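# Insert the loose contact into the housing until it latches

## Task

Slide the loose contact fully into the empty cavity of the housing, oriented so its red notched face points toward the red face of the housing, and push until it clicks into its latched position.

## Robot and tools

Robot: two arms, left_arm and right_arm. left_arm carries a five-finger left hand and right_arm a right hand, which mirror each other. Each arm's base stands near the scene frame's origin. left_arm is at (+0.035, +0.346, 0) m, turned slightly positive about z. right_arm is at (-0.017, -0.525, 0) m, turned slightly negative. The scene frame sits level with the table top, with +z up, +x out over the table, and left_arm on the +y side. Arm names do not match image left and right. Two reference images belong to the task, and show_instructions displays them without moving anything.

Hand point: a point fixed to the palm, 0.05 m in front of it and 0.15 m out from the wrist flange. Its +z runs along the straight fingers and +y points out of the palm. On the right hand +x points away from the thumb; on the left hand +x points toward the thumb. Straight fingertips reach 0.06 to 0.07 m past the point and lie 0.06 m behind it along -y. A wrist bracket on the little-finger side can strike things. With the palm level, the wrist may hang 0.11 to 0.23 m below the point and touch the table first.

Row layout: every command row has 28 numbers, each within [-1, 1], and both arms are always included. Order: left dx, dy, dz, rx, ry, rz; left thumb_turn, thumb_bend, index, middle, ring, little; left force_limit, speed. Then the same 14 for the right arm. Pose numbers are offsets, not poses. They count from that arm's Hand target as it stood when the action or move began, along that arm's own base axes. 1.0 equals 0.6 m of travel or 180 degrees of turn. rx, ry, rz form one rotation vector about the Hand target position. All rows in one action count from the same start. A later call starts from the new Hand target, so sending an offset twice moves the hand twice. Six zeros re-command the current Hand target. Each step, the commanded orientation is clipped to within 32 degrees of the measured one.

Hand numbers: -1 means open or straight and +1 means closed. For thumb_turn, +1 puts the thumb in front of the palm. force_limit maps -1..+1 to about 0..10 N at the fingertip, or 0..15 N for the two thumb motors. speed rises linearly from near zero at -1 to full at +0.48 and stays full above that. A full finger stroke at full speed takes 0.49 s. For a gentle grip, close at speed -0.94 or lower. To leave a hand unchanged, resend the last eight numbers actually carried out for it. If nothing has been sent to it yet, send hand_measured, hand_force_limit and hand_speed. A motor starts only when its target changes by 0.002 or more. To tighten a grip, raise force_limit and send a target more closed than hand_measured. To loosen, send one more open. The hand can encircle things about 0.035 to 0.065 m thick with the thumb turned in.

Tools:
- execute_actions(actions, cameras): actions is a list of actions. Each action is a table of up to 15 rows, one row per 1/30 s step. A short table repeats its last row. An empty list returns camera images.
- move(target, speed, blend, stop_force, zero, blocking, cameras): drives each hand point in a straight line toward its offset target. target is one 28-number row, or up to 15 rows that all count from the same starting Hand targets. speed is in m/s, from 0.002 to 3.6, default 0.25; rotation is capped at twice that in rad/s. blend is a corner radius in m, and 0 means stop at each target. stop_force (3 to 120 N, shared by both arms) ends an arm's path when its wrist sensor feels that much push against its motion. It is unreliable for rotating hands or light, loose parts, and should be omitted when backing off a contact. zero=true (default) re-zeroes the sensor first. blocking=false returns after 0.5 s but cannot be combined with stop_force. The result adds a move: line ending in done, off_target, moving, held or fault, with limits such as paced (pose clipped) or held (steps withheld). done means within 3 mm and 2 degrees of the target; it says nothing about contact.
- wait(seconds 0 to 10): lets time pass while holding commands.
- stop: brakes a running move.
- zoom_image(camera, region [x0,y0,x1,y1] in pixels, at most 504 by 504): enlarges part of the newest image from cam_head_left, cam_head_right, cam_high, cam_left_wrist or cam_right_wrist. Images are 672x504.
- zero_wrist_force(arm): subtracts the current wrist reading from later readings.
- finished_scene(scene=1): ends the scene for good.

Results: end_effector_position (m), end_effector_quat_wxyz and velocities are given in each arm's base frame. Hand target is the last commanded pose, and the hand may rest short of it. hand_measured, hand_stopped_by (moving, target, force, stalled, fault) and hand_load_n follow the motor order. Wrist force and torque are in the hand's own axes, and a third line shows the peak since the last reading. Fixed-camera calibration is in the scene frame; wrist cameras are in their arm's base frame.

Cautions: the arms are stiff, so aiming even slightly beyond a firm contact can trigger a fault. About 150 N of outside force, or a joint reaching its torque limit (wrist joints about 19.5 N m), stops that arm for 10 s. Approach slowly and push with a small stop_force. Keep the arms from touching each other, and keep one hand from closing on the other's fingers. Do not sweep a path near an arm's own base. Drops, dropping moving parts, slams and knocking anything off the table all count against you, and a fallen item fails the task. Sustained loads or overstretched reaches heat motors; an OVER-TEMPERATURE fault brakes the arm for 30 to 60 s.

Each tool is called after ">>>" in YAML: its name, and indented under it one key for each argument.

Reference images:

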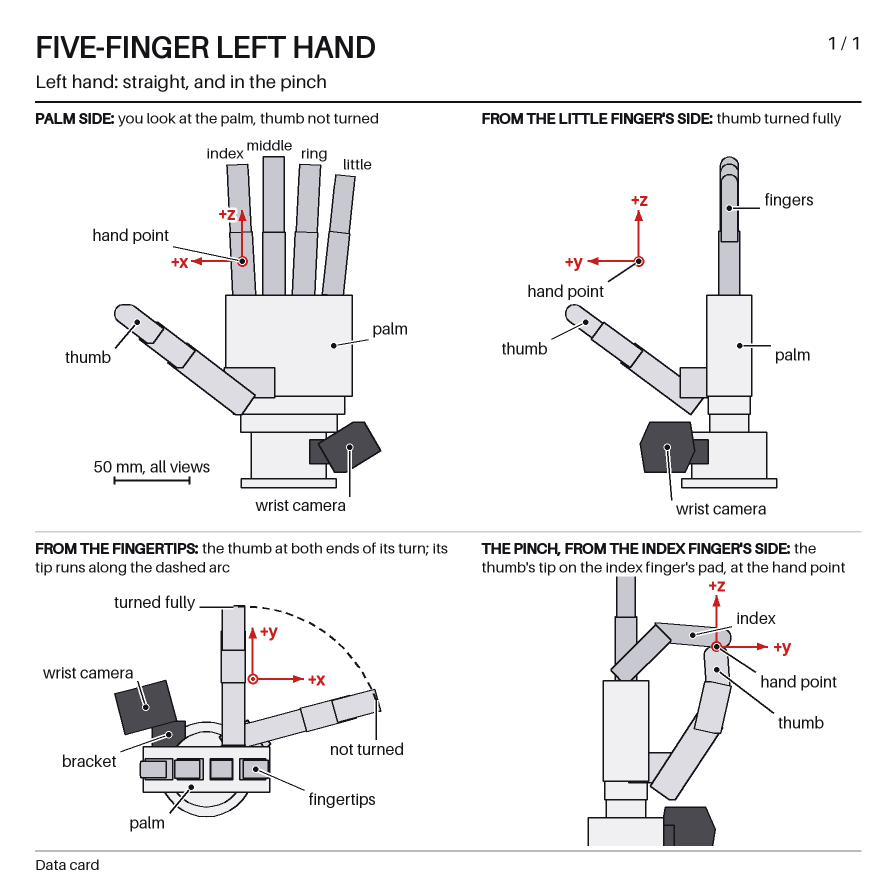

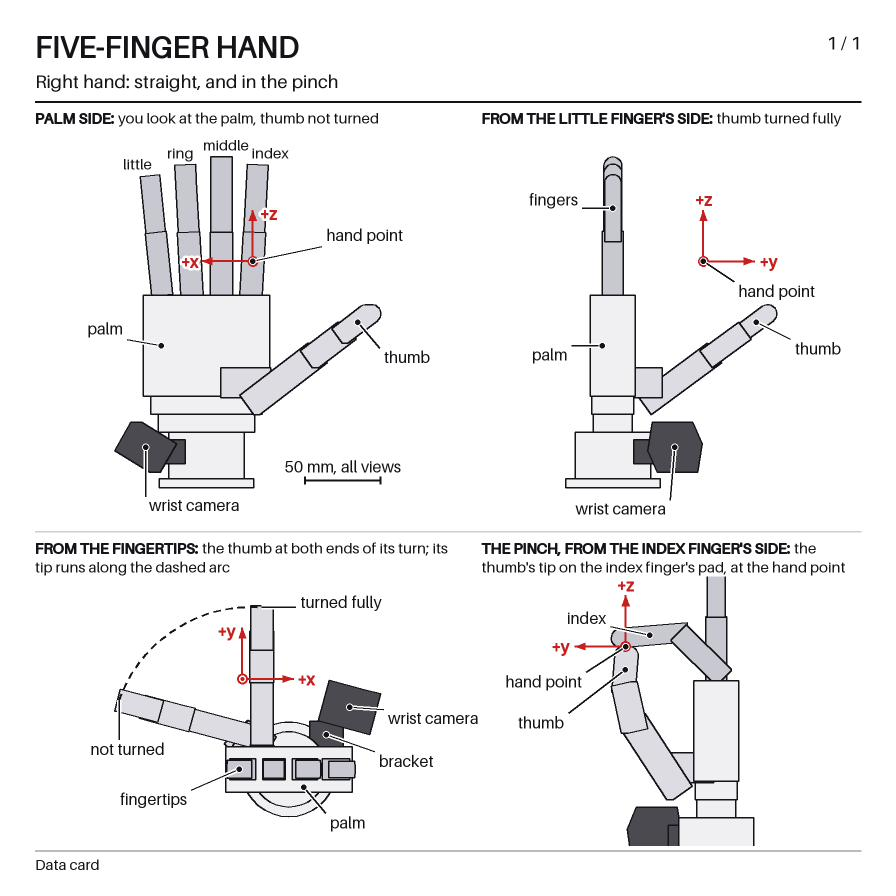

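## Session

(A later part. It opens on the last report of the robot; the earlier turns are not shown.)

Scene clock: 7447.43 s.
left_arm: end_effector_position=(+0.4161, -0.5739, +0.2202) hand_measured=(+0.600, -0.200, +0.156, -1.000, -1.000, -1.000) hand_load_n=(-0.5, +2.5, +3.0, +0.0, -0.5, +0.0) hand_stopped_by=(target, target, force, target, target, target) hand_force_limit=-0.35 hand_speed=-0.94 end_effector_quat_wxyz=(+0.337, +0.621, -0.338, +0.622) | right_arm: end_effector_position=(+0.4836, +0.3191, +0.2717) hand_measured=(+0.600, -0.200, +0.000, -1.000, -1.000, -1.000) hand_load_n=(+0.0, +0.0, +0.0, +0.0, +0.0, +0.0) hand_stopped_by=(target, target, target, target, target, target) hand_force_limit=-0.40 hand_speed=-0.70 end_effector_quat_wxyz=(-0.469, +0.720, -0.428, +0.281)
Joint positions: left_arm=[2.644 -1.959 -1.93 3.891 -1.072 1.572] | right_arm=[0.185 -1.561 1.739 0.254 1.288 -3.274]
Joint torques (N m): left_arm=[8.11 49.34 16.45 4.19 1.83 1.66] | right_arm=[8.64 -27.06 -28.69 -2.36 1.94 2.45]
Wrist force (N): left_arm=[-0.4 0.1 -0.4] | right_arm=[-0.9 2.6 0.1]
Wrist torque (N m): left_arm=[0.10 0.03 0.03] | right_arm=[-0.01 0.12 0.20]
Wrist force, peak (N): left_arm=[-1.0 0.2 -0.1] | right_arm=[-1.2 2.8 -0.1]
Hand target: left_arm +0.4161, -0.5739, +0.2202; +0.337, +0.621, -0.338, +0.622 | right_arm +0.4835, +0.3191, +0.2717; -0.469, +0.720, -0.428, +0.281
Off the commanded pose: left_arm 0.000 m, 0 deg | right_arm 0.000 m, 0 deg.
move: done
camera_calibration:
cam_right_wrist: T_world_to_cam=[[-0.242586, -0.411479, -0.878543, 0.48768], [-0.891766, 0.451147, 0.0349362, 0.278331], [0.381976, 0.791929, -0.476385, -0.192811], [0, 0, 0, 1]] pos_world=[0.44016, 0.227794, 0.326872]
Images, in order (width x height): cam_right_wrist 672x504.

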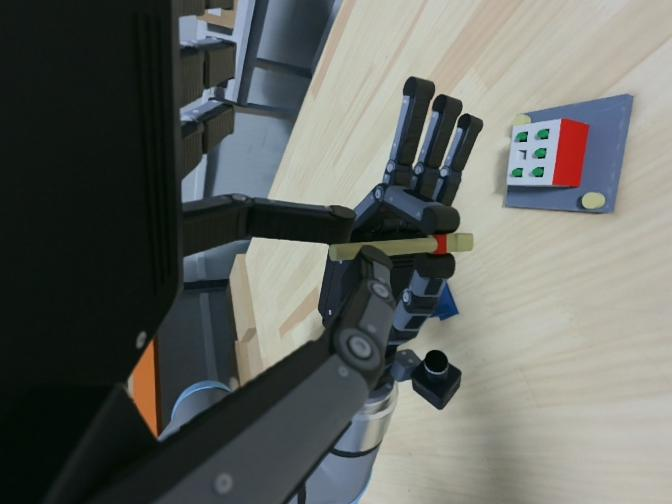

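>>> execute_actions:
  actions:
    - [[0,0,0,0,0,0,0.6,-0.2,0.35,-1,-1,-1,-0.35,-0.94,0,0,0,0,0,0,0.6,-0.2,0.4,-1,-1,-1,-0.35,-0.94]]
    - [[0,0,0,0,0,0,0.6,-0.2,0.35,-1,-1,-1,-0.35,-0.94,0,0,0,0,0,0,0.6,-0.2,0.4,-1,-1,-1,-0.35,-0.94]]
    - [[0,0,0,0,0,0,0.6,-0.2,0.35,-1,-1,-1,-0.35,-0.94,0,0,0,0,0,0,0.6,-0.2,0.4,-1,-1,-1,-0.35,-0.94]]
    - [[0,0,0,0,0,0,0.6,-0.2,0.35,-1,-1,-1,-0.35,-0.94,0,0,0,0,0,0,0.6,-0.2,0.4,-1,-1,-1,-0.35,-0.94]]
  cameras: ["cam_right_wrist"]

>>> zoom_image:
  camera: "cam_right_wrist"
  region: [260, 170, 460, 320]

Scene clock: 7463.37 s.
left_arm: end_effector_position=(+0.4161, -0.5739, +0.2202) hand_measured=(+0.600, -0.200, +0.156, -1.000, -1.000, -1.000) hand_load_n=(-0.5, +2.0, +3.0, +0.0, +0.0, +0.0) hand_stopped_by=(target, target, force, target, target, target) hand_force_limit=-0.35 hand_speed=-0.94 end_effector_quat_wxyz=(+0.337, +0.621, -0.338, +0.622) | right_arm: end_effector_position=(+0.4835, +0.3191, +0.2717) hand_measured=(+0.600, -0.200, +0.184, -1.000, -1.000, -1.000) hand_load_n=(+0.0, +1.5, +3.5, +0.0, +0.0, +0.0) hand_stopped_by=(target, target, force, target, target, target) hand_force_limit=-0.35 hand_speed=-0.94 end_effector_quat_wxyz=(-0.469, +0.720, -0.428, +0.281)
Joint positions: left_arm=[2.644 -1.959 -1.93 3.891 -1.072 1.572] | right_arm=[0.185 -1.562 1.74 0.254 1.288 -3.274]
Joint torques (N m): left_arm=[7.91 47.87 16.91 4.16 1.88 1.66] | right_arm=[-7.48 -36.35 -19.78 -2.24 -1.4 -2.26]
Wrist force (N): left_arm=[-0.1 0.5 -0.3] | right_arm=[-0.9 3.0 0.6]
Wrist torque (N m): left_arm=[0.09 0.05 0.03] | right_arm=[0.01 0.13 0.20]
Wrist force, peak (N): left_arm=[-0.9 0.2 -0.3] | right_arm=[-0.9 3.0 0.6]
Hand target: left_arm +0.4161, -0.5739, +0.2202; +0.337, +0.621, -0.338, +0.622 | right_arm +0.4835, +0.3191, +0.2717; -0.469, +0.720, -0.428, +0.281
Off the commanded pose: left_arm 0.000 m, 0 deg | right_arm 0.000 m, 0 deg.
camera_calibration:
cam_right_wrist: T_world_to_cam=[[-0.242552, -0.411496, -0.878544, 0.487669], [-0.891775, 0.451131, 0.0349015, 0.27835], [0.381977, 0.791929, -0.476385, -0.192811], [0, 0, 0, 1]] pos_world=[0.44016, 0.227794, 0.326872]
Images, in order (width x height): cam_right_wrist 672x504.

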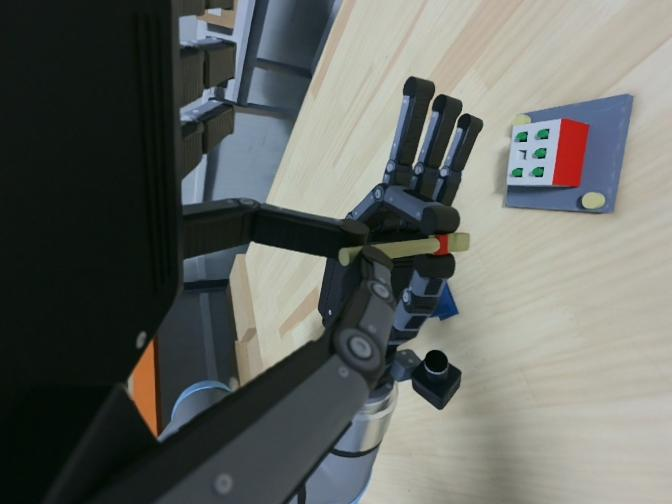

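Scaled by 2.520.

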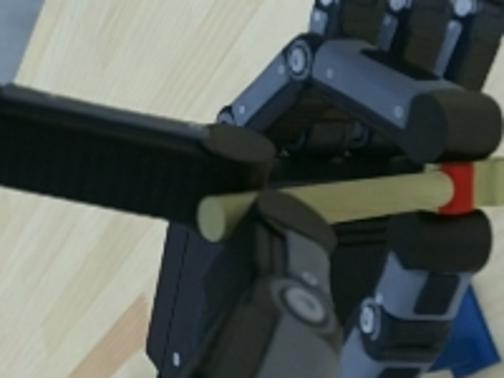

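>>> move:
  target: [0,0,0,0,0,0,0.6,-0.2,0.35,-1,-1,-1,-0.35,-0.94,0.0064,0.0042,0,0,0,0,0.6,-0.2,0.4,-1,-1,-1,-0.35,-0.94]
  speed: 0.01
  cameras: ["cam_right_wrist","cam_left_wrist"]

>>> zoom_image:
  camera: "cam_right_wrist"
  region: [260, 170, 510, 320]

Scene clock: 7503.90 s.
left_arm: end_effector_position=(+0.4161, -0.5739, +0.2202) hand_measured=(+0.600, -0.200, +0.156, -1.000, -1.000, -1.000) hand_load_n=(-0.5, +2.0, +3.0, +0.0, +0.0, +0.0) hand_stopped_by=(target, target, force, target, target, target) hand_force_limit=-0.35 hand_speed=-0.94 end_effector_quat_wxyz=(+0.337, +0.621, -0.338, +0.622) | right_arm: end_effector_position=(+0.4875, +0.3217, +0.2717) hand_measured=(+0.600, -0.200, +0.184, -1.000, -1.000, -1.000) hand_load_n=(+0.0, +1.0, +2.0, +0.0, +0.0, +0.0) hand_stopped_by=(target, target, force, target, target, target) hand_force_limit=-0.35 hand_speed=-0.94 end_effector_quat_wxyz=(-0.469, +0.720, -0.428, +0.281)
Joint positions: left_arm=[2.644 -1.959 -1.93 3.891 -1.072 1.572] | right_arm=[0.19 -1.55 1.728 0.254 1.293 -3.272]
Joint torques (N m): left_arm=[8.29 45.47 17.15 4.14 1.78 1.75] | right_arm=[4.76 -33.53 -24.14 -1.94 1.74 2.12]
Wrist force (N): left_arm=[-1.5 -0.1 0.0] | right_arm=[-1.2 1.5 -0.5]
Wrist torque (N m): left_arm=[0.08 0.04 0.01] | right_arm=[-0.05 0.16 0.18]
Wrist force, peak (N): left_arm=[-1.7 -0.2 0.0] | right_arm=[-1.0 3.0 0.8]
Hand target: left_arm +0.4161, -0.5739, +0.2202; +0.337, +0.621, -0.338, +0.622 | right_arm +0.4874, +0.3216, +0.2717; -0.469, +0.720, -0.428, +0.281
Off the commanded pose: left_arm 0.000 m, 0 deg | right_arm 0.000 m, 0 deg.
move: done
camera_calibration:
cam_left_wrist: T_world_to_cam=[[0.798026, 0.533442, 0.280345, -0.0842806], [-0.473929, 0.268215, 0.838721, 0.168568], [0.372216, -0.802185, 0.466856, -0.60116], [0, 0, 0, 1]] pos_world=[0.370909, -0.482495, 0.162901]
cam_right_wrist: T_world_to_cam=[[-0.242586, -0.411479, -0.878543, 0.489696], [-0.891766, 0.451147, 0.0349362, 0.280636], [0.381976, 0.791929, -0.476385, -0.196359], [0, 0, 0, 1]] pos_world=[0.44406, 0.230394, 0.326872]
Images, in order (width x height): cam_left_wrist 672x504, cam_right_wrist 672x504.

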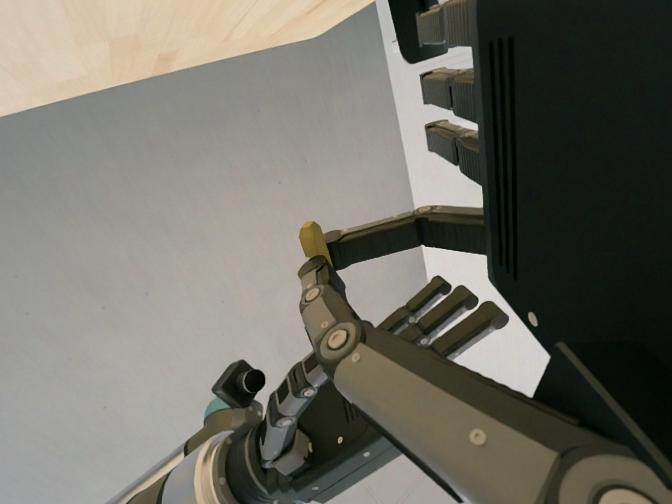

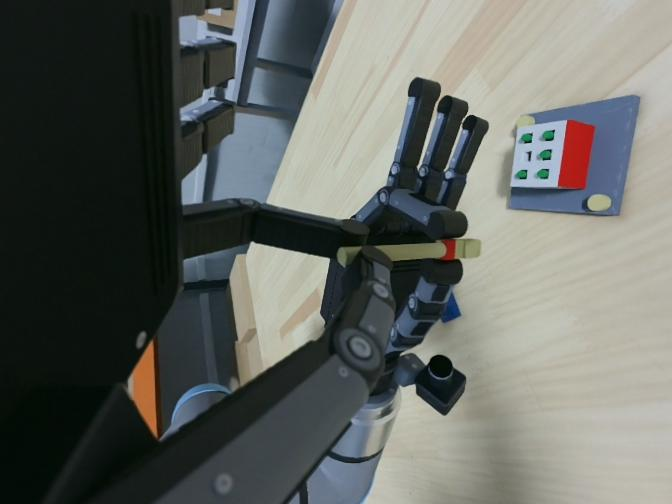

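Scaled by 2.016.

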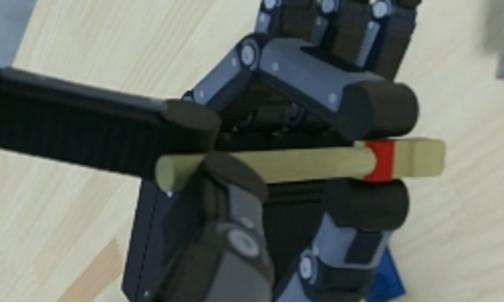

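>>> execute_actions:
  actions:
    - [[0,0,0,0,0,0,0.6,-0.2,0.35,-1,-1,-1,-0.35,-0.94,0,0,0,0,0,0,0.6,-0.2,0.42,-1,-1,-1,-0.2,-0.95]]
    - [[0,0,0,0,0,0,0.6,-0.2,0.35,-1,-1,-1,-0.35,-0.94,0,0,0,0,0,0,0.6,-0.2,0.42,-1,-1,-1,-0.2,-0.95]]

>>> execute_actions:
  actions:
    - [[0,0,0,0,0,0,0.6,-0.2,-0.2,-1,-1,-1,-0.35,-0.85,0,0,0,0,0,0,0.6,-0.2,0.42,-1,-1,-1,-0.2,-0.95]]
    - [[0,0,0,0,0,0,0.6,-0.2,-0.2,-1,-1,-1,-0.35,-0.85,0,0,0,0,0,0,0.6,-0.2,0.42,-1,-1,-1,-0.2,-0.95]]
  cameras: ["cam_right_wrist","cam_left_wrist"]

>>> zoom_image:
  camera: "cam_right_wrist"
  region: [260, 170, 510, 320]

Scene clock: 7527.57 s.
left_arm: end_effector_position=(+0.4149, -0.5733, +0.2174) hand_measured=(+0.600, -0.200, +0.156, -1.000, -1.000, -1.000) hand_load_n=(+0.0, +0.0, +0.0, +0.0, +0.0, +0.0) hand_stopped_by=(target, target, force, target, target, target) hand_force_limit=-0.35 hand_speed=-0.94 end_effector_quat_wxyz=(+0.337, +0.623, -0.338, +0.620) | right_arm: end_effector_position=(+0.4868, +0.3215, +0.2674) hand_measured=(+0.600, -0.200, +0.184, -1.000, -1.000, -1.000) hand_load_n=(+0.0, +1.0, +1.5, +0.0, -0.5, +0.0) hand_stopped_by=(target, target, force, target, target, target) hand_force_limit=-0.35 hand_speed=-0.94 end_effector_quat_wxyz=(-0.466, +0.721, -0.429, +0.279)
Joint positions: left_arm=[2.644 -1.961 -1.934 3.889 -1.072 1.572] | right_arm=[0.19 -1.545 1.731 0.254 1.293 -3.272]
Joint torques (N m): left_arm=[0.31 -0.5 0.28 -0.11 0.05 0.06] | right_arm=[-0.13 -0.87 1.59 0.26 0.18 0.08]
Wrist force (N): left_arm=[-0.5 -0.1 -0.3] | right_arm=[-1.1 2.6 0.1]
Wrist torque (N m): left_arm=[0.08 0.07 0.02] | right_arm=[0.00 0.16 0.19]
Wrist force, peak (N): left_arm=[-4.7 0.0 -3.4] | right_arm=[-2.5 8.7 -0.1]
Hand target: left_arm +0.4149, -0.5733, +0.2174; +0.337, +0.623, -0.338, +0.620 (not the last commanded pose) | right_arm +0.4868, +0.3215, +0.2674; -0.466, +0.721, -0.429, +0.279 (not the last commanded pose)
NO CONTROL: BRAKES ON. The controllers of the arms reported an emergency stop while the arms waited for this call, through no command of yours: the brakes are set. The arms may sag a little while they close, then stand still. What the arms strike, push or drop without control can cost score or fail the task. A move or wait that this ends or prevents says "fault": that word means this event, not a fault of the arms. Your reply's later calls are not run. Nothing of this call ran. The arms run no command until a result says that a person gave control back. To wait, call execute_actions with no actions, or call wait with any seconds it accepts: either call returns when control is back, or after at most 30 seconds. The wait itself costs no score and uses none of the scene's actions.

not run: an earlier result of this reply reported a stop or a fault. Calls in your next reply go to the robot.

Scaled by 2.016.
This view is cut from an older image: the scene may have changed since it was taken.

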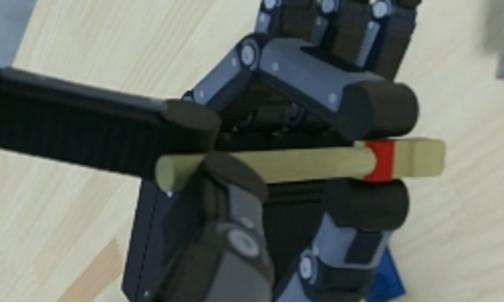

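>>> wait:
  seconds: 10
  cameras: ["cam_right_wrist","cam_left_wrist"]

Scene clock: 7551.77 s.
left_arm: end_effector_position=(+0.4149, -0.5733, +0.2174) hand_measured=(+0.600, -0.200, +0.156, -1.000, -1.000, -1.000) hand_load_n=(+0.0, +0.0, +0.0, +0.0, +0.0, +0.0) hand_stopped_by=(target, target, force, target, target, target) hand_force_limit=-0.35 hand_speed=-0.94 end_effector_quat_wxyz=(+0.337, +0.623, -0.338, +0.620) | right_arm: end_effector_position=(+0.4868, +0.3215, +0.2674) hand_measured=(+0.600, -0.200, +0.184, -1.000, -1.000, -1.000) hand_load_n=(+0.0, +1.0, +1.5, +0.0, -0.5, +0.0) hand_stopped_by=(target, target, force, target, target, target) hand_force_limit=-0.35 hand_speed=-0.94 end_effector_quat_wxyz=(-0.466, +0.721, -0.429, +0.279)
Joint positions: left_arm=[2.644 -1.961 -1.934 3.889 -1.072 1.572] | right_arm=[0.19 -1.545 1.731 0.254 1.293 -3.272]
Joint torques (N m): left_arm=[0.96 -0.54 0.17 -0.16 -0.11 0.01] | right_arm=[0.54 -1.33 0.95 0.03 -0.09 -0.02]
Wrist force (N): left_arm=[-0.4 0.1 -0.1] | right_arm=[-1.1 2.8 0.0]
Wrist torque (N m): left_arm=[0.09 0.07 0.01] | right_arm=[0.02 0.16 0.20]
Wrist force, peak (N): left_arm=[-0.8 0.4 -0.3] | right_arm=[-1.1 3.0 0.0]
Hand target: left_arm +0.4149, -0.5733, +0.2174; +0.337, +0.623, -0.338, +0.620 (not the last commanded pose) | right_arm +0.4868, +0.3215, +0.2674; -0.466, +0.721, -0.429, +0.279 (not the last commanded pose)
CONTROL GIVEN BACK BY A PERSON. The stop is reset and the motors are on. The brakes are open. The arms hold where they came to rest, not your last command. If the arms lie or press on each other, first move them apart, starting from their current pose. A hard hit or press between them can end the scene. Commands run again from your next reply on.
wait: 0.00 of 10 s (a fault stop came first)
camera_calibration:
cam_left_wrist: T_world_to_cam=[[0.79948, 0.532716, 0.277571, -0.0833885], [-0.469394, 0.265689, 0.842068, 0.166189], [0.374836, -0.803507, 0.462466, -0.599826], [0, 0, 0, 1]] pos_world=[0.369512, -0.481697, 0.160604]
cam_right_wrist: T_world_to_cam=[[-0.249739, -0.412865, -0.875884, 0.488874], [-0.89142, 0.451278, 0.0414504, 0.278262], [0.378153, 0.791133, -0.480738, -0.194695], [0, 0, 0, 1]] pos_world=[0.443764, 0.230295, 0.323066]
Images, in order (width x height): cam_left_wrist 672x504, cam_right_wrist 672x504.

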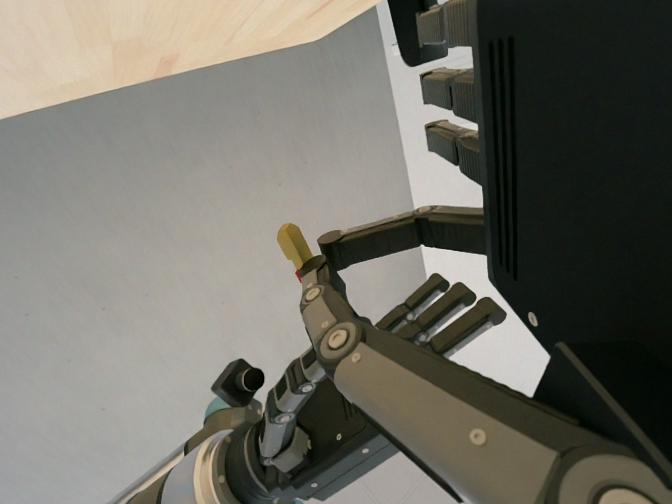

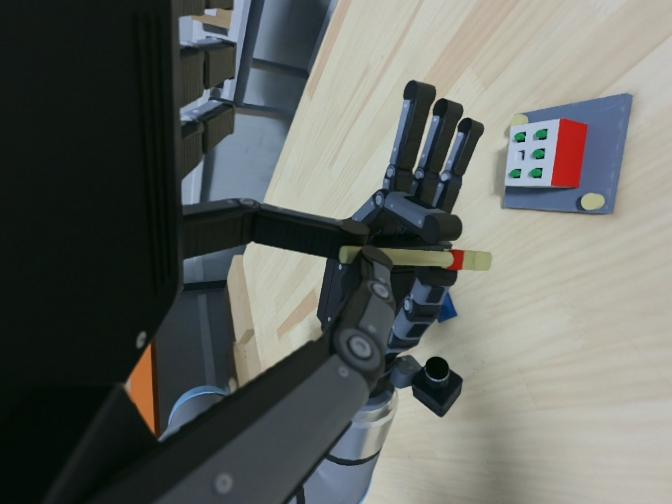

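>>> zoom_image:
  camera: "cam_right_wrist"
  region: [300, 190, 510, 310]

>>> zoom_image:
  camera: "cam_left_wrist"
  region: [240, 190, 400, 310]

Scaled by 2.400.

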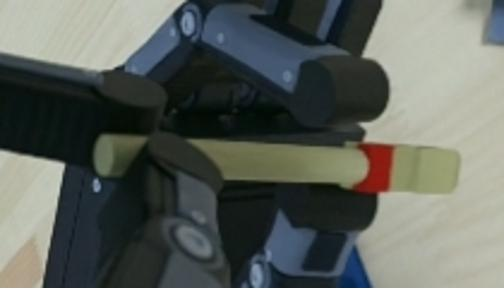

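Scaled by 3.150.

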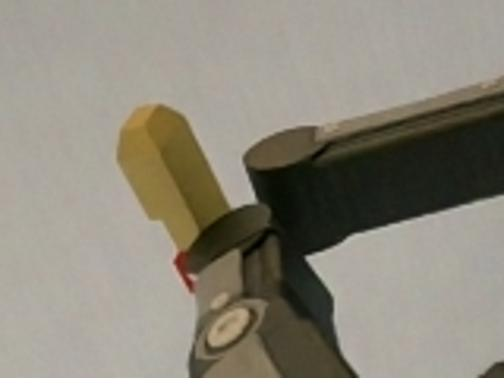

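>>> execute_actions:
  actions:
    - [[0,0,0,0,0,0,0.6,-0.2,0.156,-1,-1,-1,-0.35,-0.94,0,0,0,0,0,0,0.6,-0.2,0.42,-1,-1,-1,-0.15,-0.95]]
    - [[0,0,0,0,0,0,0.6,-0.2,0.156,-1,-1,-1,-0.35,-0.94,0,0,0,0,0,0,0.6,-0.2,0.42,-1,-1,-1,-0.15,-0.95]]
  cameras: ["cam_right_wrist","cam_left_wrist"]

>>> zoom_image:
  camera: "cam_right_wrist"
  region: [300, 190, 510, 310]

Scene clock: 7579.10 s.
left_arm: end_effector_position=(+0.4149, -0.5733, +0.2174) hand_measured=(+0.600, -0.200, +0.156, -1.000, -1.000, -1.000) hand_load_n=(+0.0, +0.0, +0.0, +0.0, +0.0, +0.0) hand_stopped_by=(target, target, target, target, target, target) hand_force_limit=-0.35 hand_speed=-0.94 end_effector_quat_wxyz=(+0.337, +0.623, -0.338, +0.620) | right_arm: end_effector_position=(+0.4868, +0.3215, +0.2674) hand_measured=(+0.600, -0.200, +0.198, -1.000, -1.000, -1.000) hand_load_n=(+0.0, +2.5, +4.5, +0.0, +0.0, +0.0) hand_stopped_by=(target, target, force, target, target, target) hand_force_limit=-0.15 hand_speed=-0.95 end_effector_quat_wxyz=(-0.466, +0.721, -0.429, +0.279)
Joint positions: left_arm=[2.644 -1.961 -1.934 3.889 -1.072 1.572] | right_arm=[0.19 -1.545 1.731 0.254 1.293 -3.272]
Joint torques (N m): left_arm=[0.78 41.49 24.3 1.87 0.01 0.1] | right_arm=[-0.38 -27.8 -28.15 -0.13 -0.23 -0.1]
Wrist force (N): left_arm=[-0.4 0.2 0.0] | right_arm=[-1.1 2.8 0.3]
Wrist torque (N m): left_arm=[0.11 0.06 0.02] | right_arm=[0.01 0.15 0.20]
Wrist force, peak (N): left_arm=[-0.3 0.2 -0.7] | right_arm=[-1.1 2.9 0.3]
Hand target: left_arm +0.4149, -0.5733, +0.2174; +0.337, +0.623, -0.338, +0.620 | right_arm +0.4868, +0.3215, +0.2674; -0.466, +0.721, -0.429, +0.279
Off the commanded pose: left_arm 0.000 m, 0 deg | right_arm 0.000 m, 0 deg.
CONTROL GIVEN BACK BY A PERSON, as an earlier result said. Commands run again.
camera_calibration:
cam_left_wrist: T_world_to_cam=[[0.79948, 0.532716, 0.277571, -0.0833885], [-0.469394, 0.265689, 0.842068, 0.166189], [0.374836, -0.803507, 0.462466, -0.599826], [0, 0, 0, 1]] pos_world=[0.369512, -0.481697, 0.160604]
cam_right_wrist: T_world_to_cam=[[-0.249739, -0.412865, -0.875884, 0.488874], [-0.89142, 0.451278, 0.0414504, 0.278262], [0.378153, 0.791133, -0.480738, -0.194695], [0, 0, 0, 1]] pos_world=[0.443764, 0.230295, 0.323066]
Images, in order (width x height): cam_left_wrist 672x504, cam_right_wrist 672x504.

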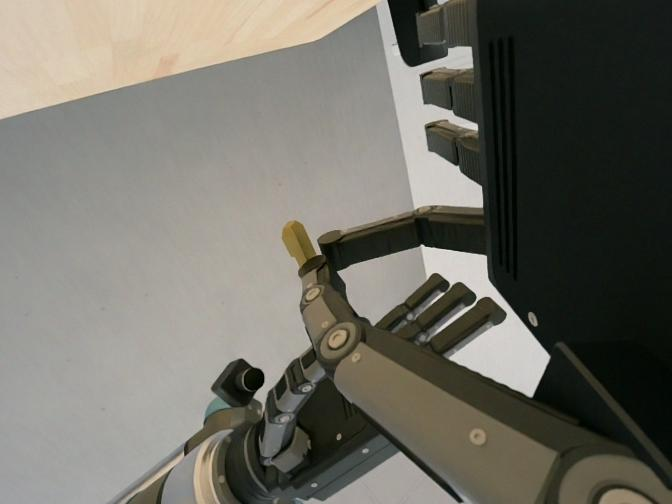

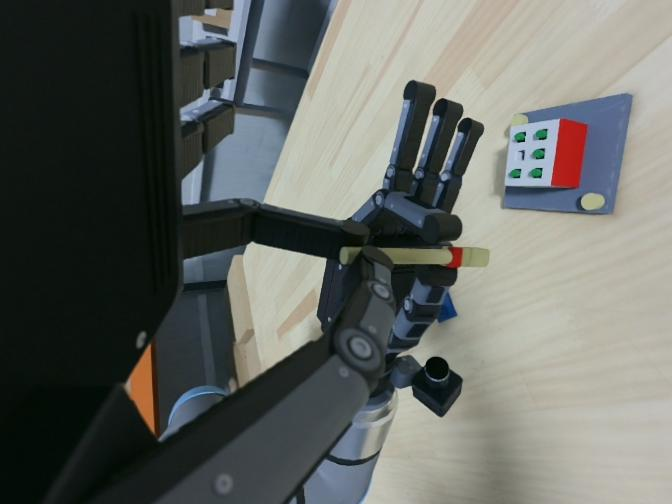

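Scaled by 2.400.

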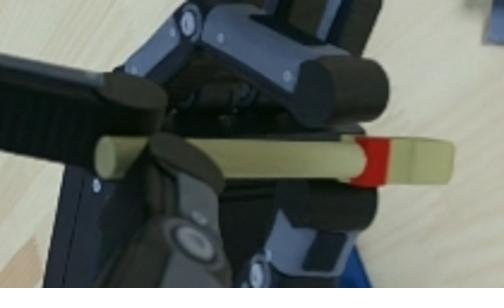

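>>> move:
  target:
    - [0,0,0,0,0,0,0.6,-0.2,-0.3,-1,-1,-1,-0.35,-0.7,0,0,0,0,0,0,0.6,-0.2,0.42,-1,-1,-1,-0.15,-0.95]
    - [0.055,0.084,0,0,0,0,0.6,-0.2,-0.3,-1,-1,-1,-0.35,-0.7,0,0,0,0,0,0,0.6,-0.2,0.42,-1,-1,-1,-0.15,-0.95]
    - [-0.05,0.5,0.08,0,0,0,0.6,-0.2,-0.3,-1,-1,-1,-0.35,-0.7,0,0,0,0,0,0,0.6,-0.2,0.42,-1,-1,-1,-0.15,-0.95]
  speed: [0.05,0.05,0.2]
  blend: [0,0.01,0]
  cameras: ["cam_right_wrist","cam_high","cam_head_right"]

>>> zoom_image:
  camera: "cam_right_wrist"
  region: [300, 190, 510, 310]

Scene clock: 7607.87 s.
left_arm: end_effector_position=(+0.3849, -0.2733, +0.2654) hand_measured=(+0.600, -0.200, -0.300, -1.000, -1.000, -1.000) hand_load_n=(-0.5, +0.0, +0.5, +0.0, +0.0, +0.0) hand_stopped_by=(target, target, target, target, target, target) hand_force_limit=-0.35 hand_speed=-0.70 end_effector_quat_wxyz=(+0.337, +0.623, -0.338, +0.620) | right_arm: end_effector_position=(+0.4868, +0.3215, +0.2674) hand_measured=(+0.600, -0.200, +0.198, -1.000, -1.000, -1.000) hand_load_n=(+0.0, +3.0, +5.0, +0.0, +0.0, +0.0) hand_stopped_by=(target, target, force, target, target, target) hand_force_limit=-0.15 hand_speed=-0.95 end_effector_quat_wxyz=(-0.466, +0.721, -0.429, +0.279)
Joint positions: left_arm=[3.499 -1.502 -2.335 3.814 -0.217 1.591] | right_arm=[0.19 -1.545 1.731 0.254 1.293 -3.272]
Joint torques (N m): left_arm=[8.79 20.13 30.4 2.31 1.8 -1.58] | right_arm=[0.28 -27.58 -27.8 -0.23 -0.16 -0.06]
Wrist force (N): left_arm=[-0.4 0.1 -0.3] | right_arm=[-1.2 2.6 0.2]
Wrist torque (N m): left_arm=[0.11 0.04 -0.08] | right_arm=[-0.02 0.16 0.19]
Wrist force, peak (N): left_arm=[-0.2 -0.7 -1.8] | right_arm=[-1.1 3.0 0.1]
Hand target: left_arm +0.3849, -0.2733, +0.2654; +0.337, +0.623, -0.338, +0.620 | right_arm +0.4868, +0.3215, +0.2674; -0.466, +0.721, -0.429, +0.279
Off the commanded pose: left_arm 0.000 m, 0 deg | right_arm 0.000 m, 0 deg.
move: done
camera_calibration:
cam_right_wrist: T_world_to_cam=[[-0.249739, -0.412865, -0.875884, 0.488874], [-0.89142, 0.451278, 0.0414504, 0.278262], [0.378153, 0.791133, -0.480738, -0.194695], [0, 0, 0, 1]] pos_world=[0.443764, 0.230295, 0.323066]
Images, in order (width x height): cam_head_right 672x504, cam_high 672x504, cam_right_wrist 672x504.

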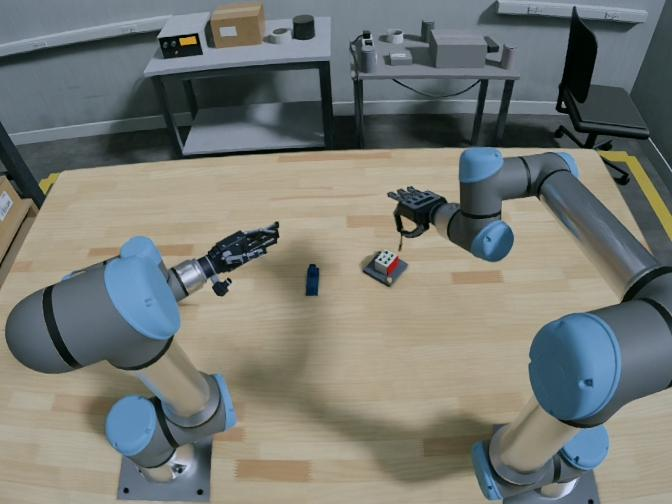

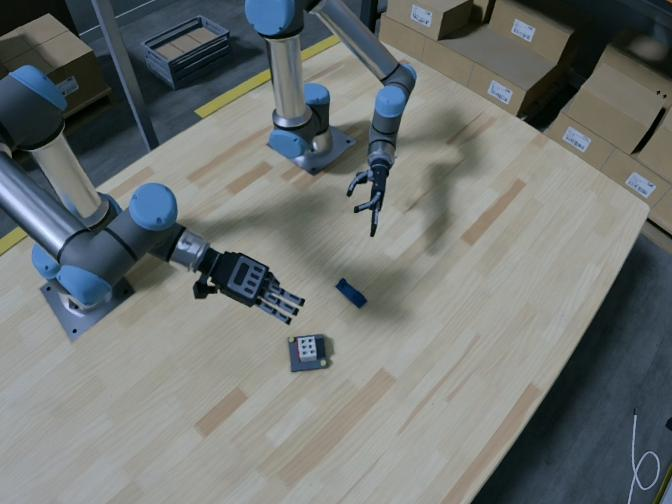

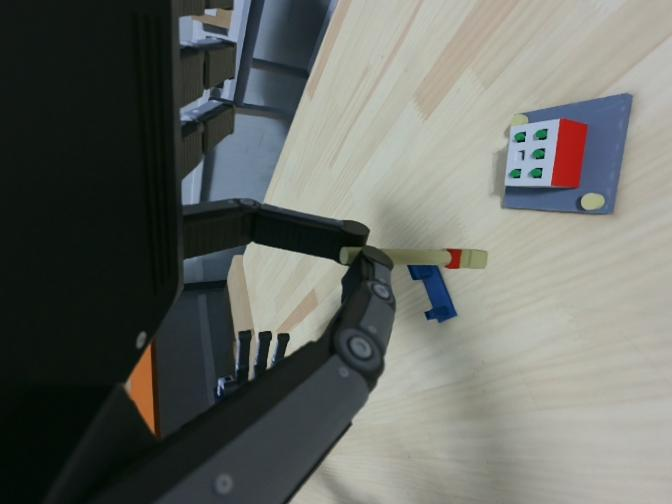

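Scaled by 2.400.

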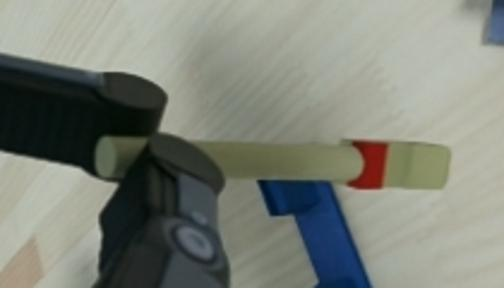

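>>> zoom_image:
  camera: "cam_right_wrist"
  region: [430, 230, 500, 290]

>>> zoom_image:
  camera: "cam_right_wrist"
  region: [490, 80, 640, 220]

>>> zoom_image:
  camera: "cam_head_right"
  region: [340, 180, 460, 300]

Scaled by 7.200.

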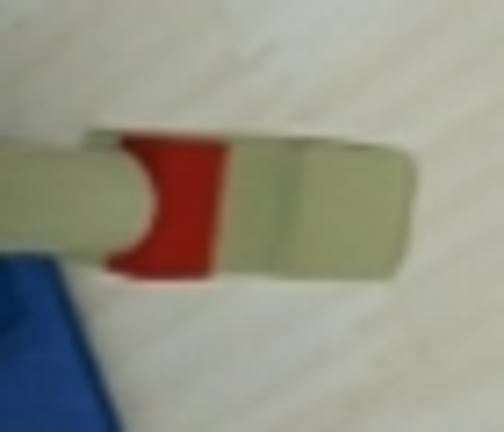

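Scaled by 3.360.

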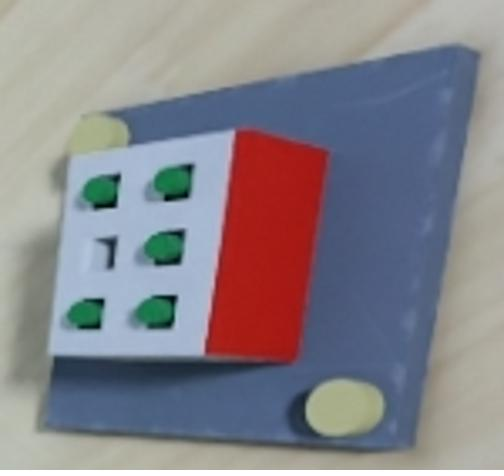

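Scaled by 4.200.

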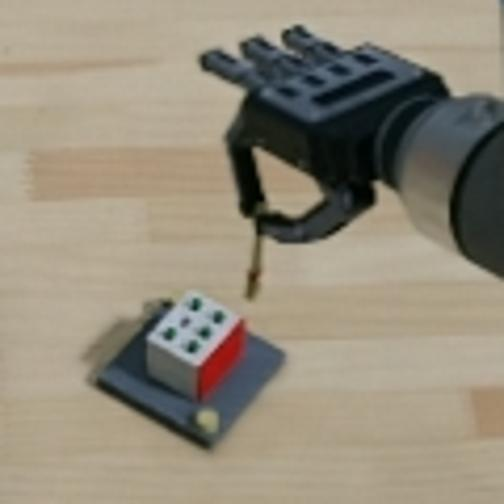

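>>> execute_actions:
  actions:
    - [[0,0,0,0,0,0,0.6,-0.2,-0.3,-1,-1,-1,-0.35,-0.7,0,0,0,0,0,0,0.6,-0.2,0.42,0.1,0.1,0.1,-0.15,-0.4]]
  cameras: ["cam_right_wrist","cam_head_right"]

Scene clock: 7789.90 s.
left_arm: end_effector_position=(+0.3849, -0.2733, +0.2654) hand_measured=(+0.600, -0.200, -0.300, -1.000, -1.000, -1.000) hand_load_n=(+0.0, +0.0, +0.0, +0.0, +0.0, +0.0) hand_stopped_by=(target, target, target, target, target, target) hand_force_limit=-0.35 hand_speed=-0.70 end_effector_quat_wxyz=(+0.337, +0.623, -0.338, +0.620) | right_arm: end_effector_position=(+0.4868, +0.3215, +0.2674) hand_measured=(+0.600, -0.200, +0.198, +0.100, +0.100, +0.100) hand_load_n=(+0.0, +2.5, +4.5, +0.0, +0.0, +0.0) hand_stopped_by=(target, target, force, target, target, target) hand_force_limit=-0.15 hand_speed=-0.40 end_effector_quat_wxyz=(-0.466, +0.721, -0.429, +0.279)
Joint positions: left_arm=[3.499 -1.502 -2.335 3.815 -0.217 1.591] | right_arm=[0.19 -1.545 1.731 0.254 1.293 -3.272]
Joint torques (N m): left_arm=[8.01 25.06 28.25 2.26 1.53 -1.42] | right_arm=[0.5 -27.93 -27.42 -0.18 -0.19 0.22]
Wrist force (N): left_arm=[-0.2 0.2 -0.4] | right_arm=[-1.1 2.7 0.1]
Wrist torque (N m): left_arm=[0.12 -0.01 -0.07] | right_arm=[0.01 0.16 0.19]
Wrist force, peak (N): left_arm=[-0.8 -0.1 0.1] | right_arm=[-1.0 3.0 0.2]
Hand target: left_arm +0.3849, -0.2733, +0.2654; +0.337, +0.623, -0.338, +0.620 | right_arm +0.4868, +0.3215, +0.2674; -0.466, +0.721, -0.429, +0.279
Off the commanded pose: left_arm 0.000 m, 0 deg | right_arm 0.000 m, 0 deg.
camera_calibration:
cam_right_wrist: T_world_to_cam=[[-0.249739, -0.412865, -0.875884, 0.488874], [-0.89142, 0.451278, 0.0414504, 0.278262], [0.378153, 0.791133, -0.480738, -0.194695], [0, 0, 0, 1]] pos_world=[0.443764, 0.230295, 0.323066]
Images, in order (width x height): cam_head_right 672x504, cam_right_wrist 672x504.

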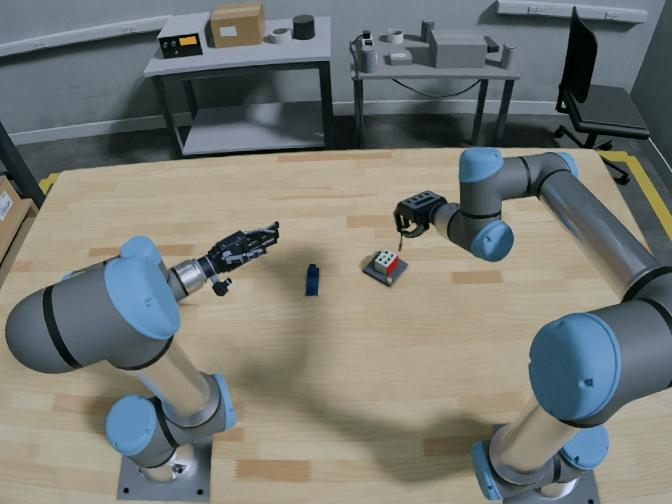

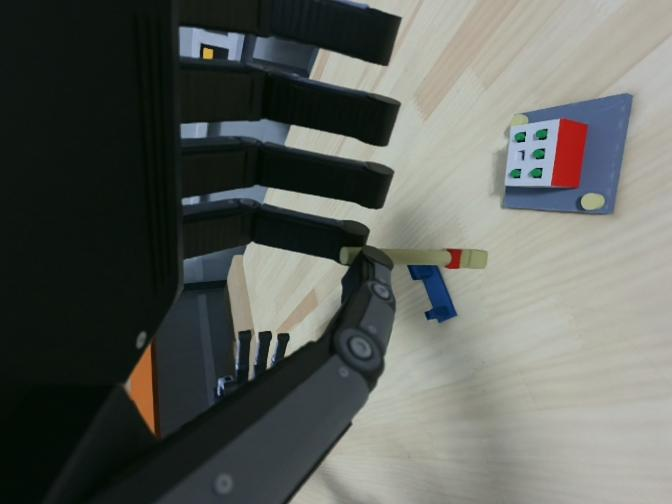

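>>> move:
  target:
    - [0,0,0,0,0,0,0.6,-0.2,-0.3,-1,-1,-1,-0.35,-0.7,0.1,0.036,-0.06,0.003,-0.0275,0,0.6,-0.2,0.42,0.3,0.3,0.3,-0.15,-0.4]
    - [0,0,0,0,0,0,0.6,-0.2,-0.3,-1,-1,-1,-0.35,-0.7,0.1497,0.0538,-0.175,0.003,-0.0275,0,0.6,-0.2,0.42,0.3,0.3,0.3,-0.15,-0.4]
  speed: 0.06
  blend: 0.03
  cameras: ["cam_head_left","cam_head_right","cam_right_wrist"]

Scene clock: 7808.53 s.
left_arm: end_effector_position=(+0.3849, -0.2733, +0.2654) hand_measured=(+0.600, -0.200, -0.300, -1.000, -1.000, -1.000) hand_load_n=(-0.5, +0.0, +0.0, +0.0, +0.0, +0.0) hand_stopped_by=(target, target, target, target, target, target) hand_force_limit=-0.35 hand_speed=-0.70 end_effector_quat_wxyz=(+0.337, +0.623, -0.338, +0.620) | right_arm: end_effector_position=(+0.5766, +0.3538, +0.1623) hand_measured=(+0.600, -0.200, +0.198, +0.300, +0.300, +0.300) hand_load_n=(+0.0, +3.0, +4.5, +0.0, +0.0, +0.5) hand_stopped_by=(target, target, force, target, target, target) hand_force_limit=-0.15 hand_speed=-0.40 end_effector_quat_wxyz=(-0.488, +0.707, -0.410, +0.307) end_effector_velocity=(-0.001, +0.000, +0.001) end_effector_angular_velocity=(+0.000, +0.002, +0.000)
Joint positions: left_arm=[3.499 -1.502 -2.335 3.815 -0.217 1.591] | right_arm=[0.226 -1.279 1.734 -0.103 1.329 -3.266]
Joint velocities: left_arm=[within noise] | right_arm=[0 -0.003 -0.001 0.006 0 0]
Joint torques (N m): left_arm=[3.44 25.67 16.64 2.12 0.25 -0.68] | right_arm=[6.28 -47.27 -28.79 1.61 1.54 2.51]
Wrist force (N): left_arm=[-0.2 -0.1 -0.3] | right_arm=[-1.2 2.8 -0.2]
Wrist torque (N m): left_arm=[0.07 -0.01 -0.06] | right_arm=[0.04 0.16 0.21]
Wrist force, peak (N): left_arm=[-0.6 -0.1 -0.5] | right_arm=[-1.1 3.5 0.2]
Hand target: left_arm +0.3849, -0.2733, +0.2654; +0.337, +0.623, -0.338, +0.620 | right_arm +0.5766, +0.3537, +0.1624; -0.488, +0.707, -0.410, +0.308
Off the commanded pose: left_arm 0.000 m, 0 deg | right_arm 0.000 m, 0 deg.
move: done
camera_calibration:
cam_right_wrist: T_world_to_cam=[[-0.173258, -0.404553, -0.897953, 0.389157], [-0.891864, 0.451226, -0.0312068, 0.3602], [0.417804, 0.795445, -0.438984, -0.335896], [0, 0, 0, 1]] pos_world=[0.529013, 0.262089, 0.213233]
Images, in order (width x height): cam_head_left 672x504, cam_head_right 672x504, cam_right_wrist 672x504.

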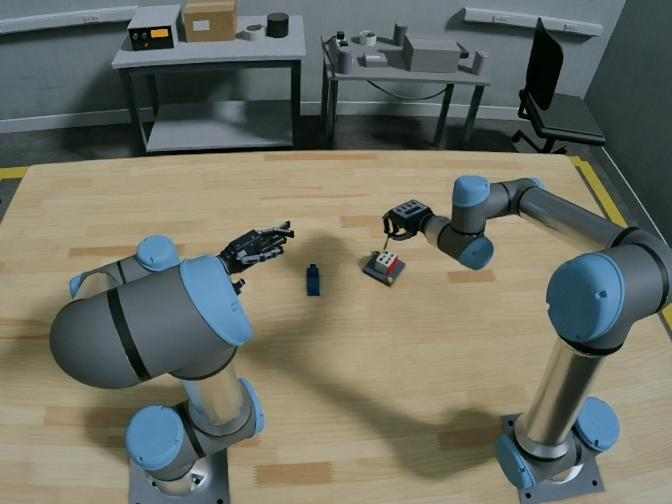

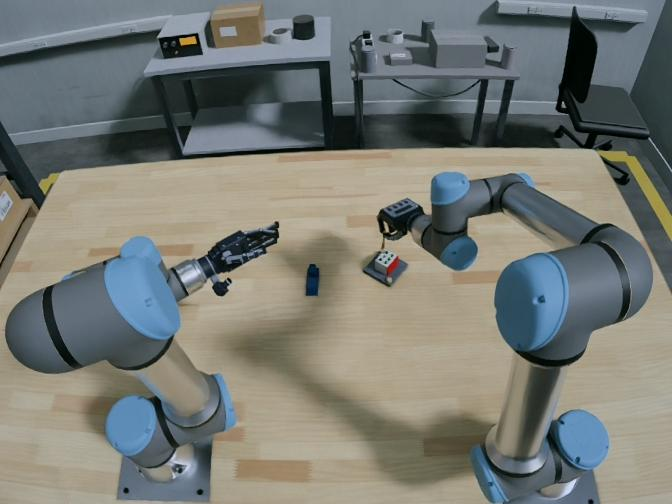

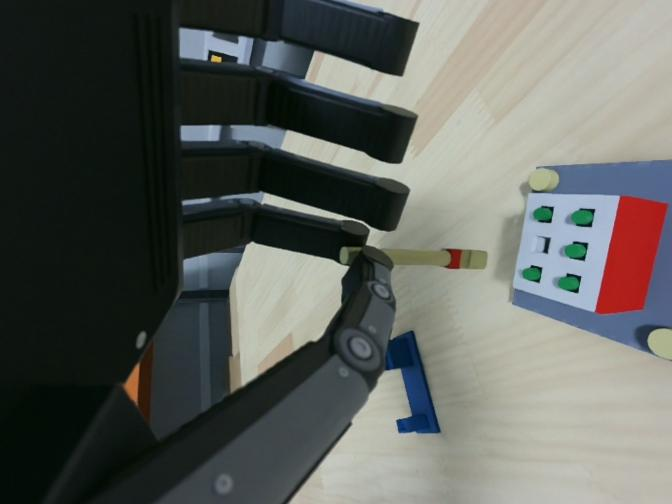

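>>> zoom_image:
  camera: "cam_right_wrist"
  region: [330, 170, 680, 330]

>>> zoom_image:
  camera: "cam_head_right"
  region: [340, 200, 440, 300]

>>> zoom_image:
  camera: "cam_head_left"
  region: [340, 200, 440, 300]

Invalid region (330, 170, 680, 330): it reaches outside that camera's 672x504 image.

Scaled by 5.040.

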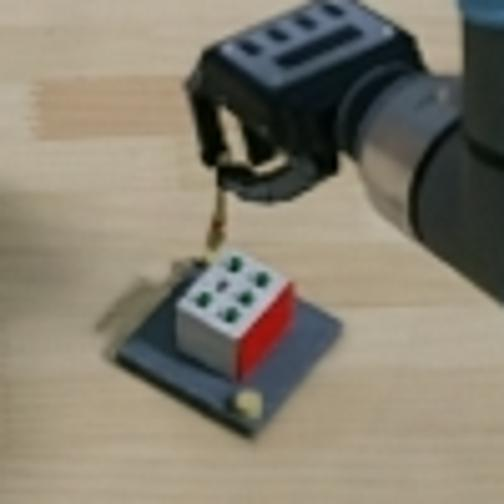

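Scaled by 5.040.

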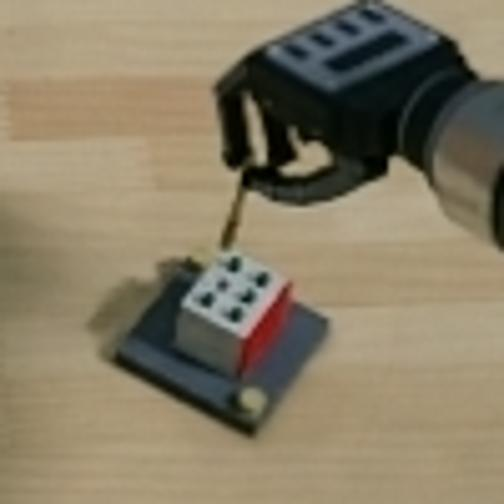

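>>> zoom_image:
  camera: "cam_right_wrist"
  region: [430, 180, 630, 330]

>>> zoom_image:
  camera: "cam_right_wrist"
  region: [330, 220, 490, 300]

Scaled by 2.520.

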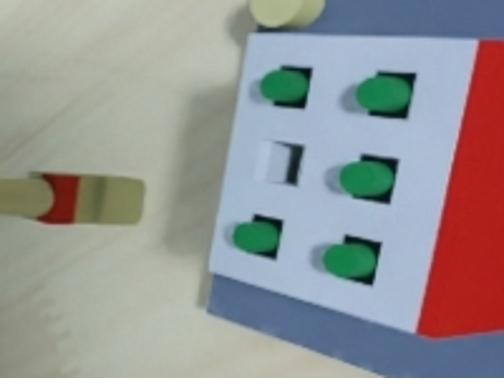

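Scaled by 3.150.

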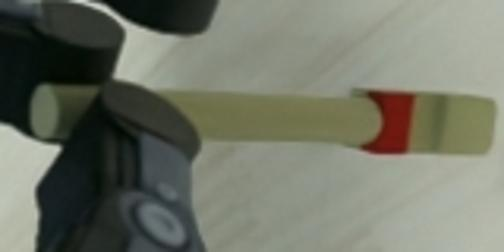

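>>> zoom_image:
  camera: "cam_head_right"
  region: [362, 228, 412, 278]

>>> zoom_image:
  camera: "cam_head_left"
  region: [362, 228, 412, 278]

Scaled by 10.080.

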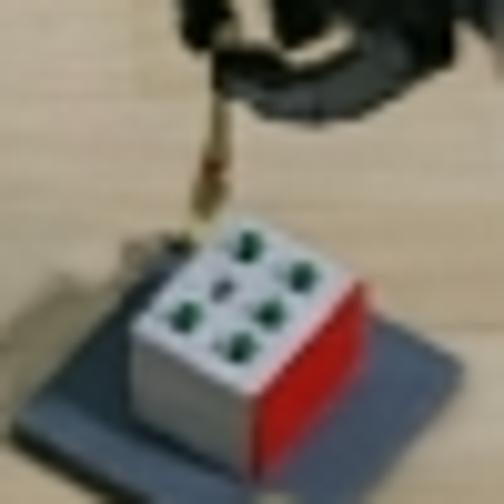

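Scaled by 10.080.

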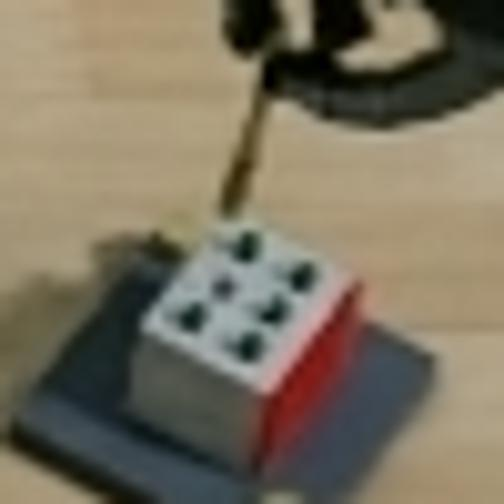

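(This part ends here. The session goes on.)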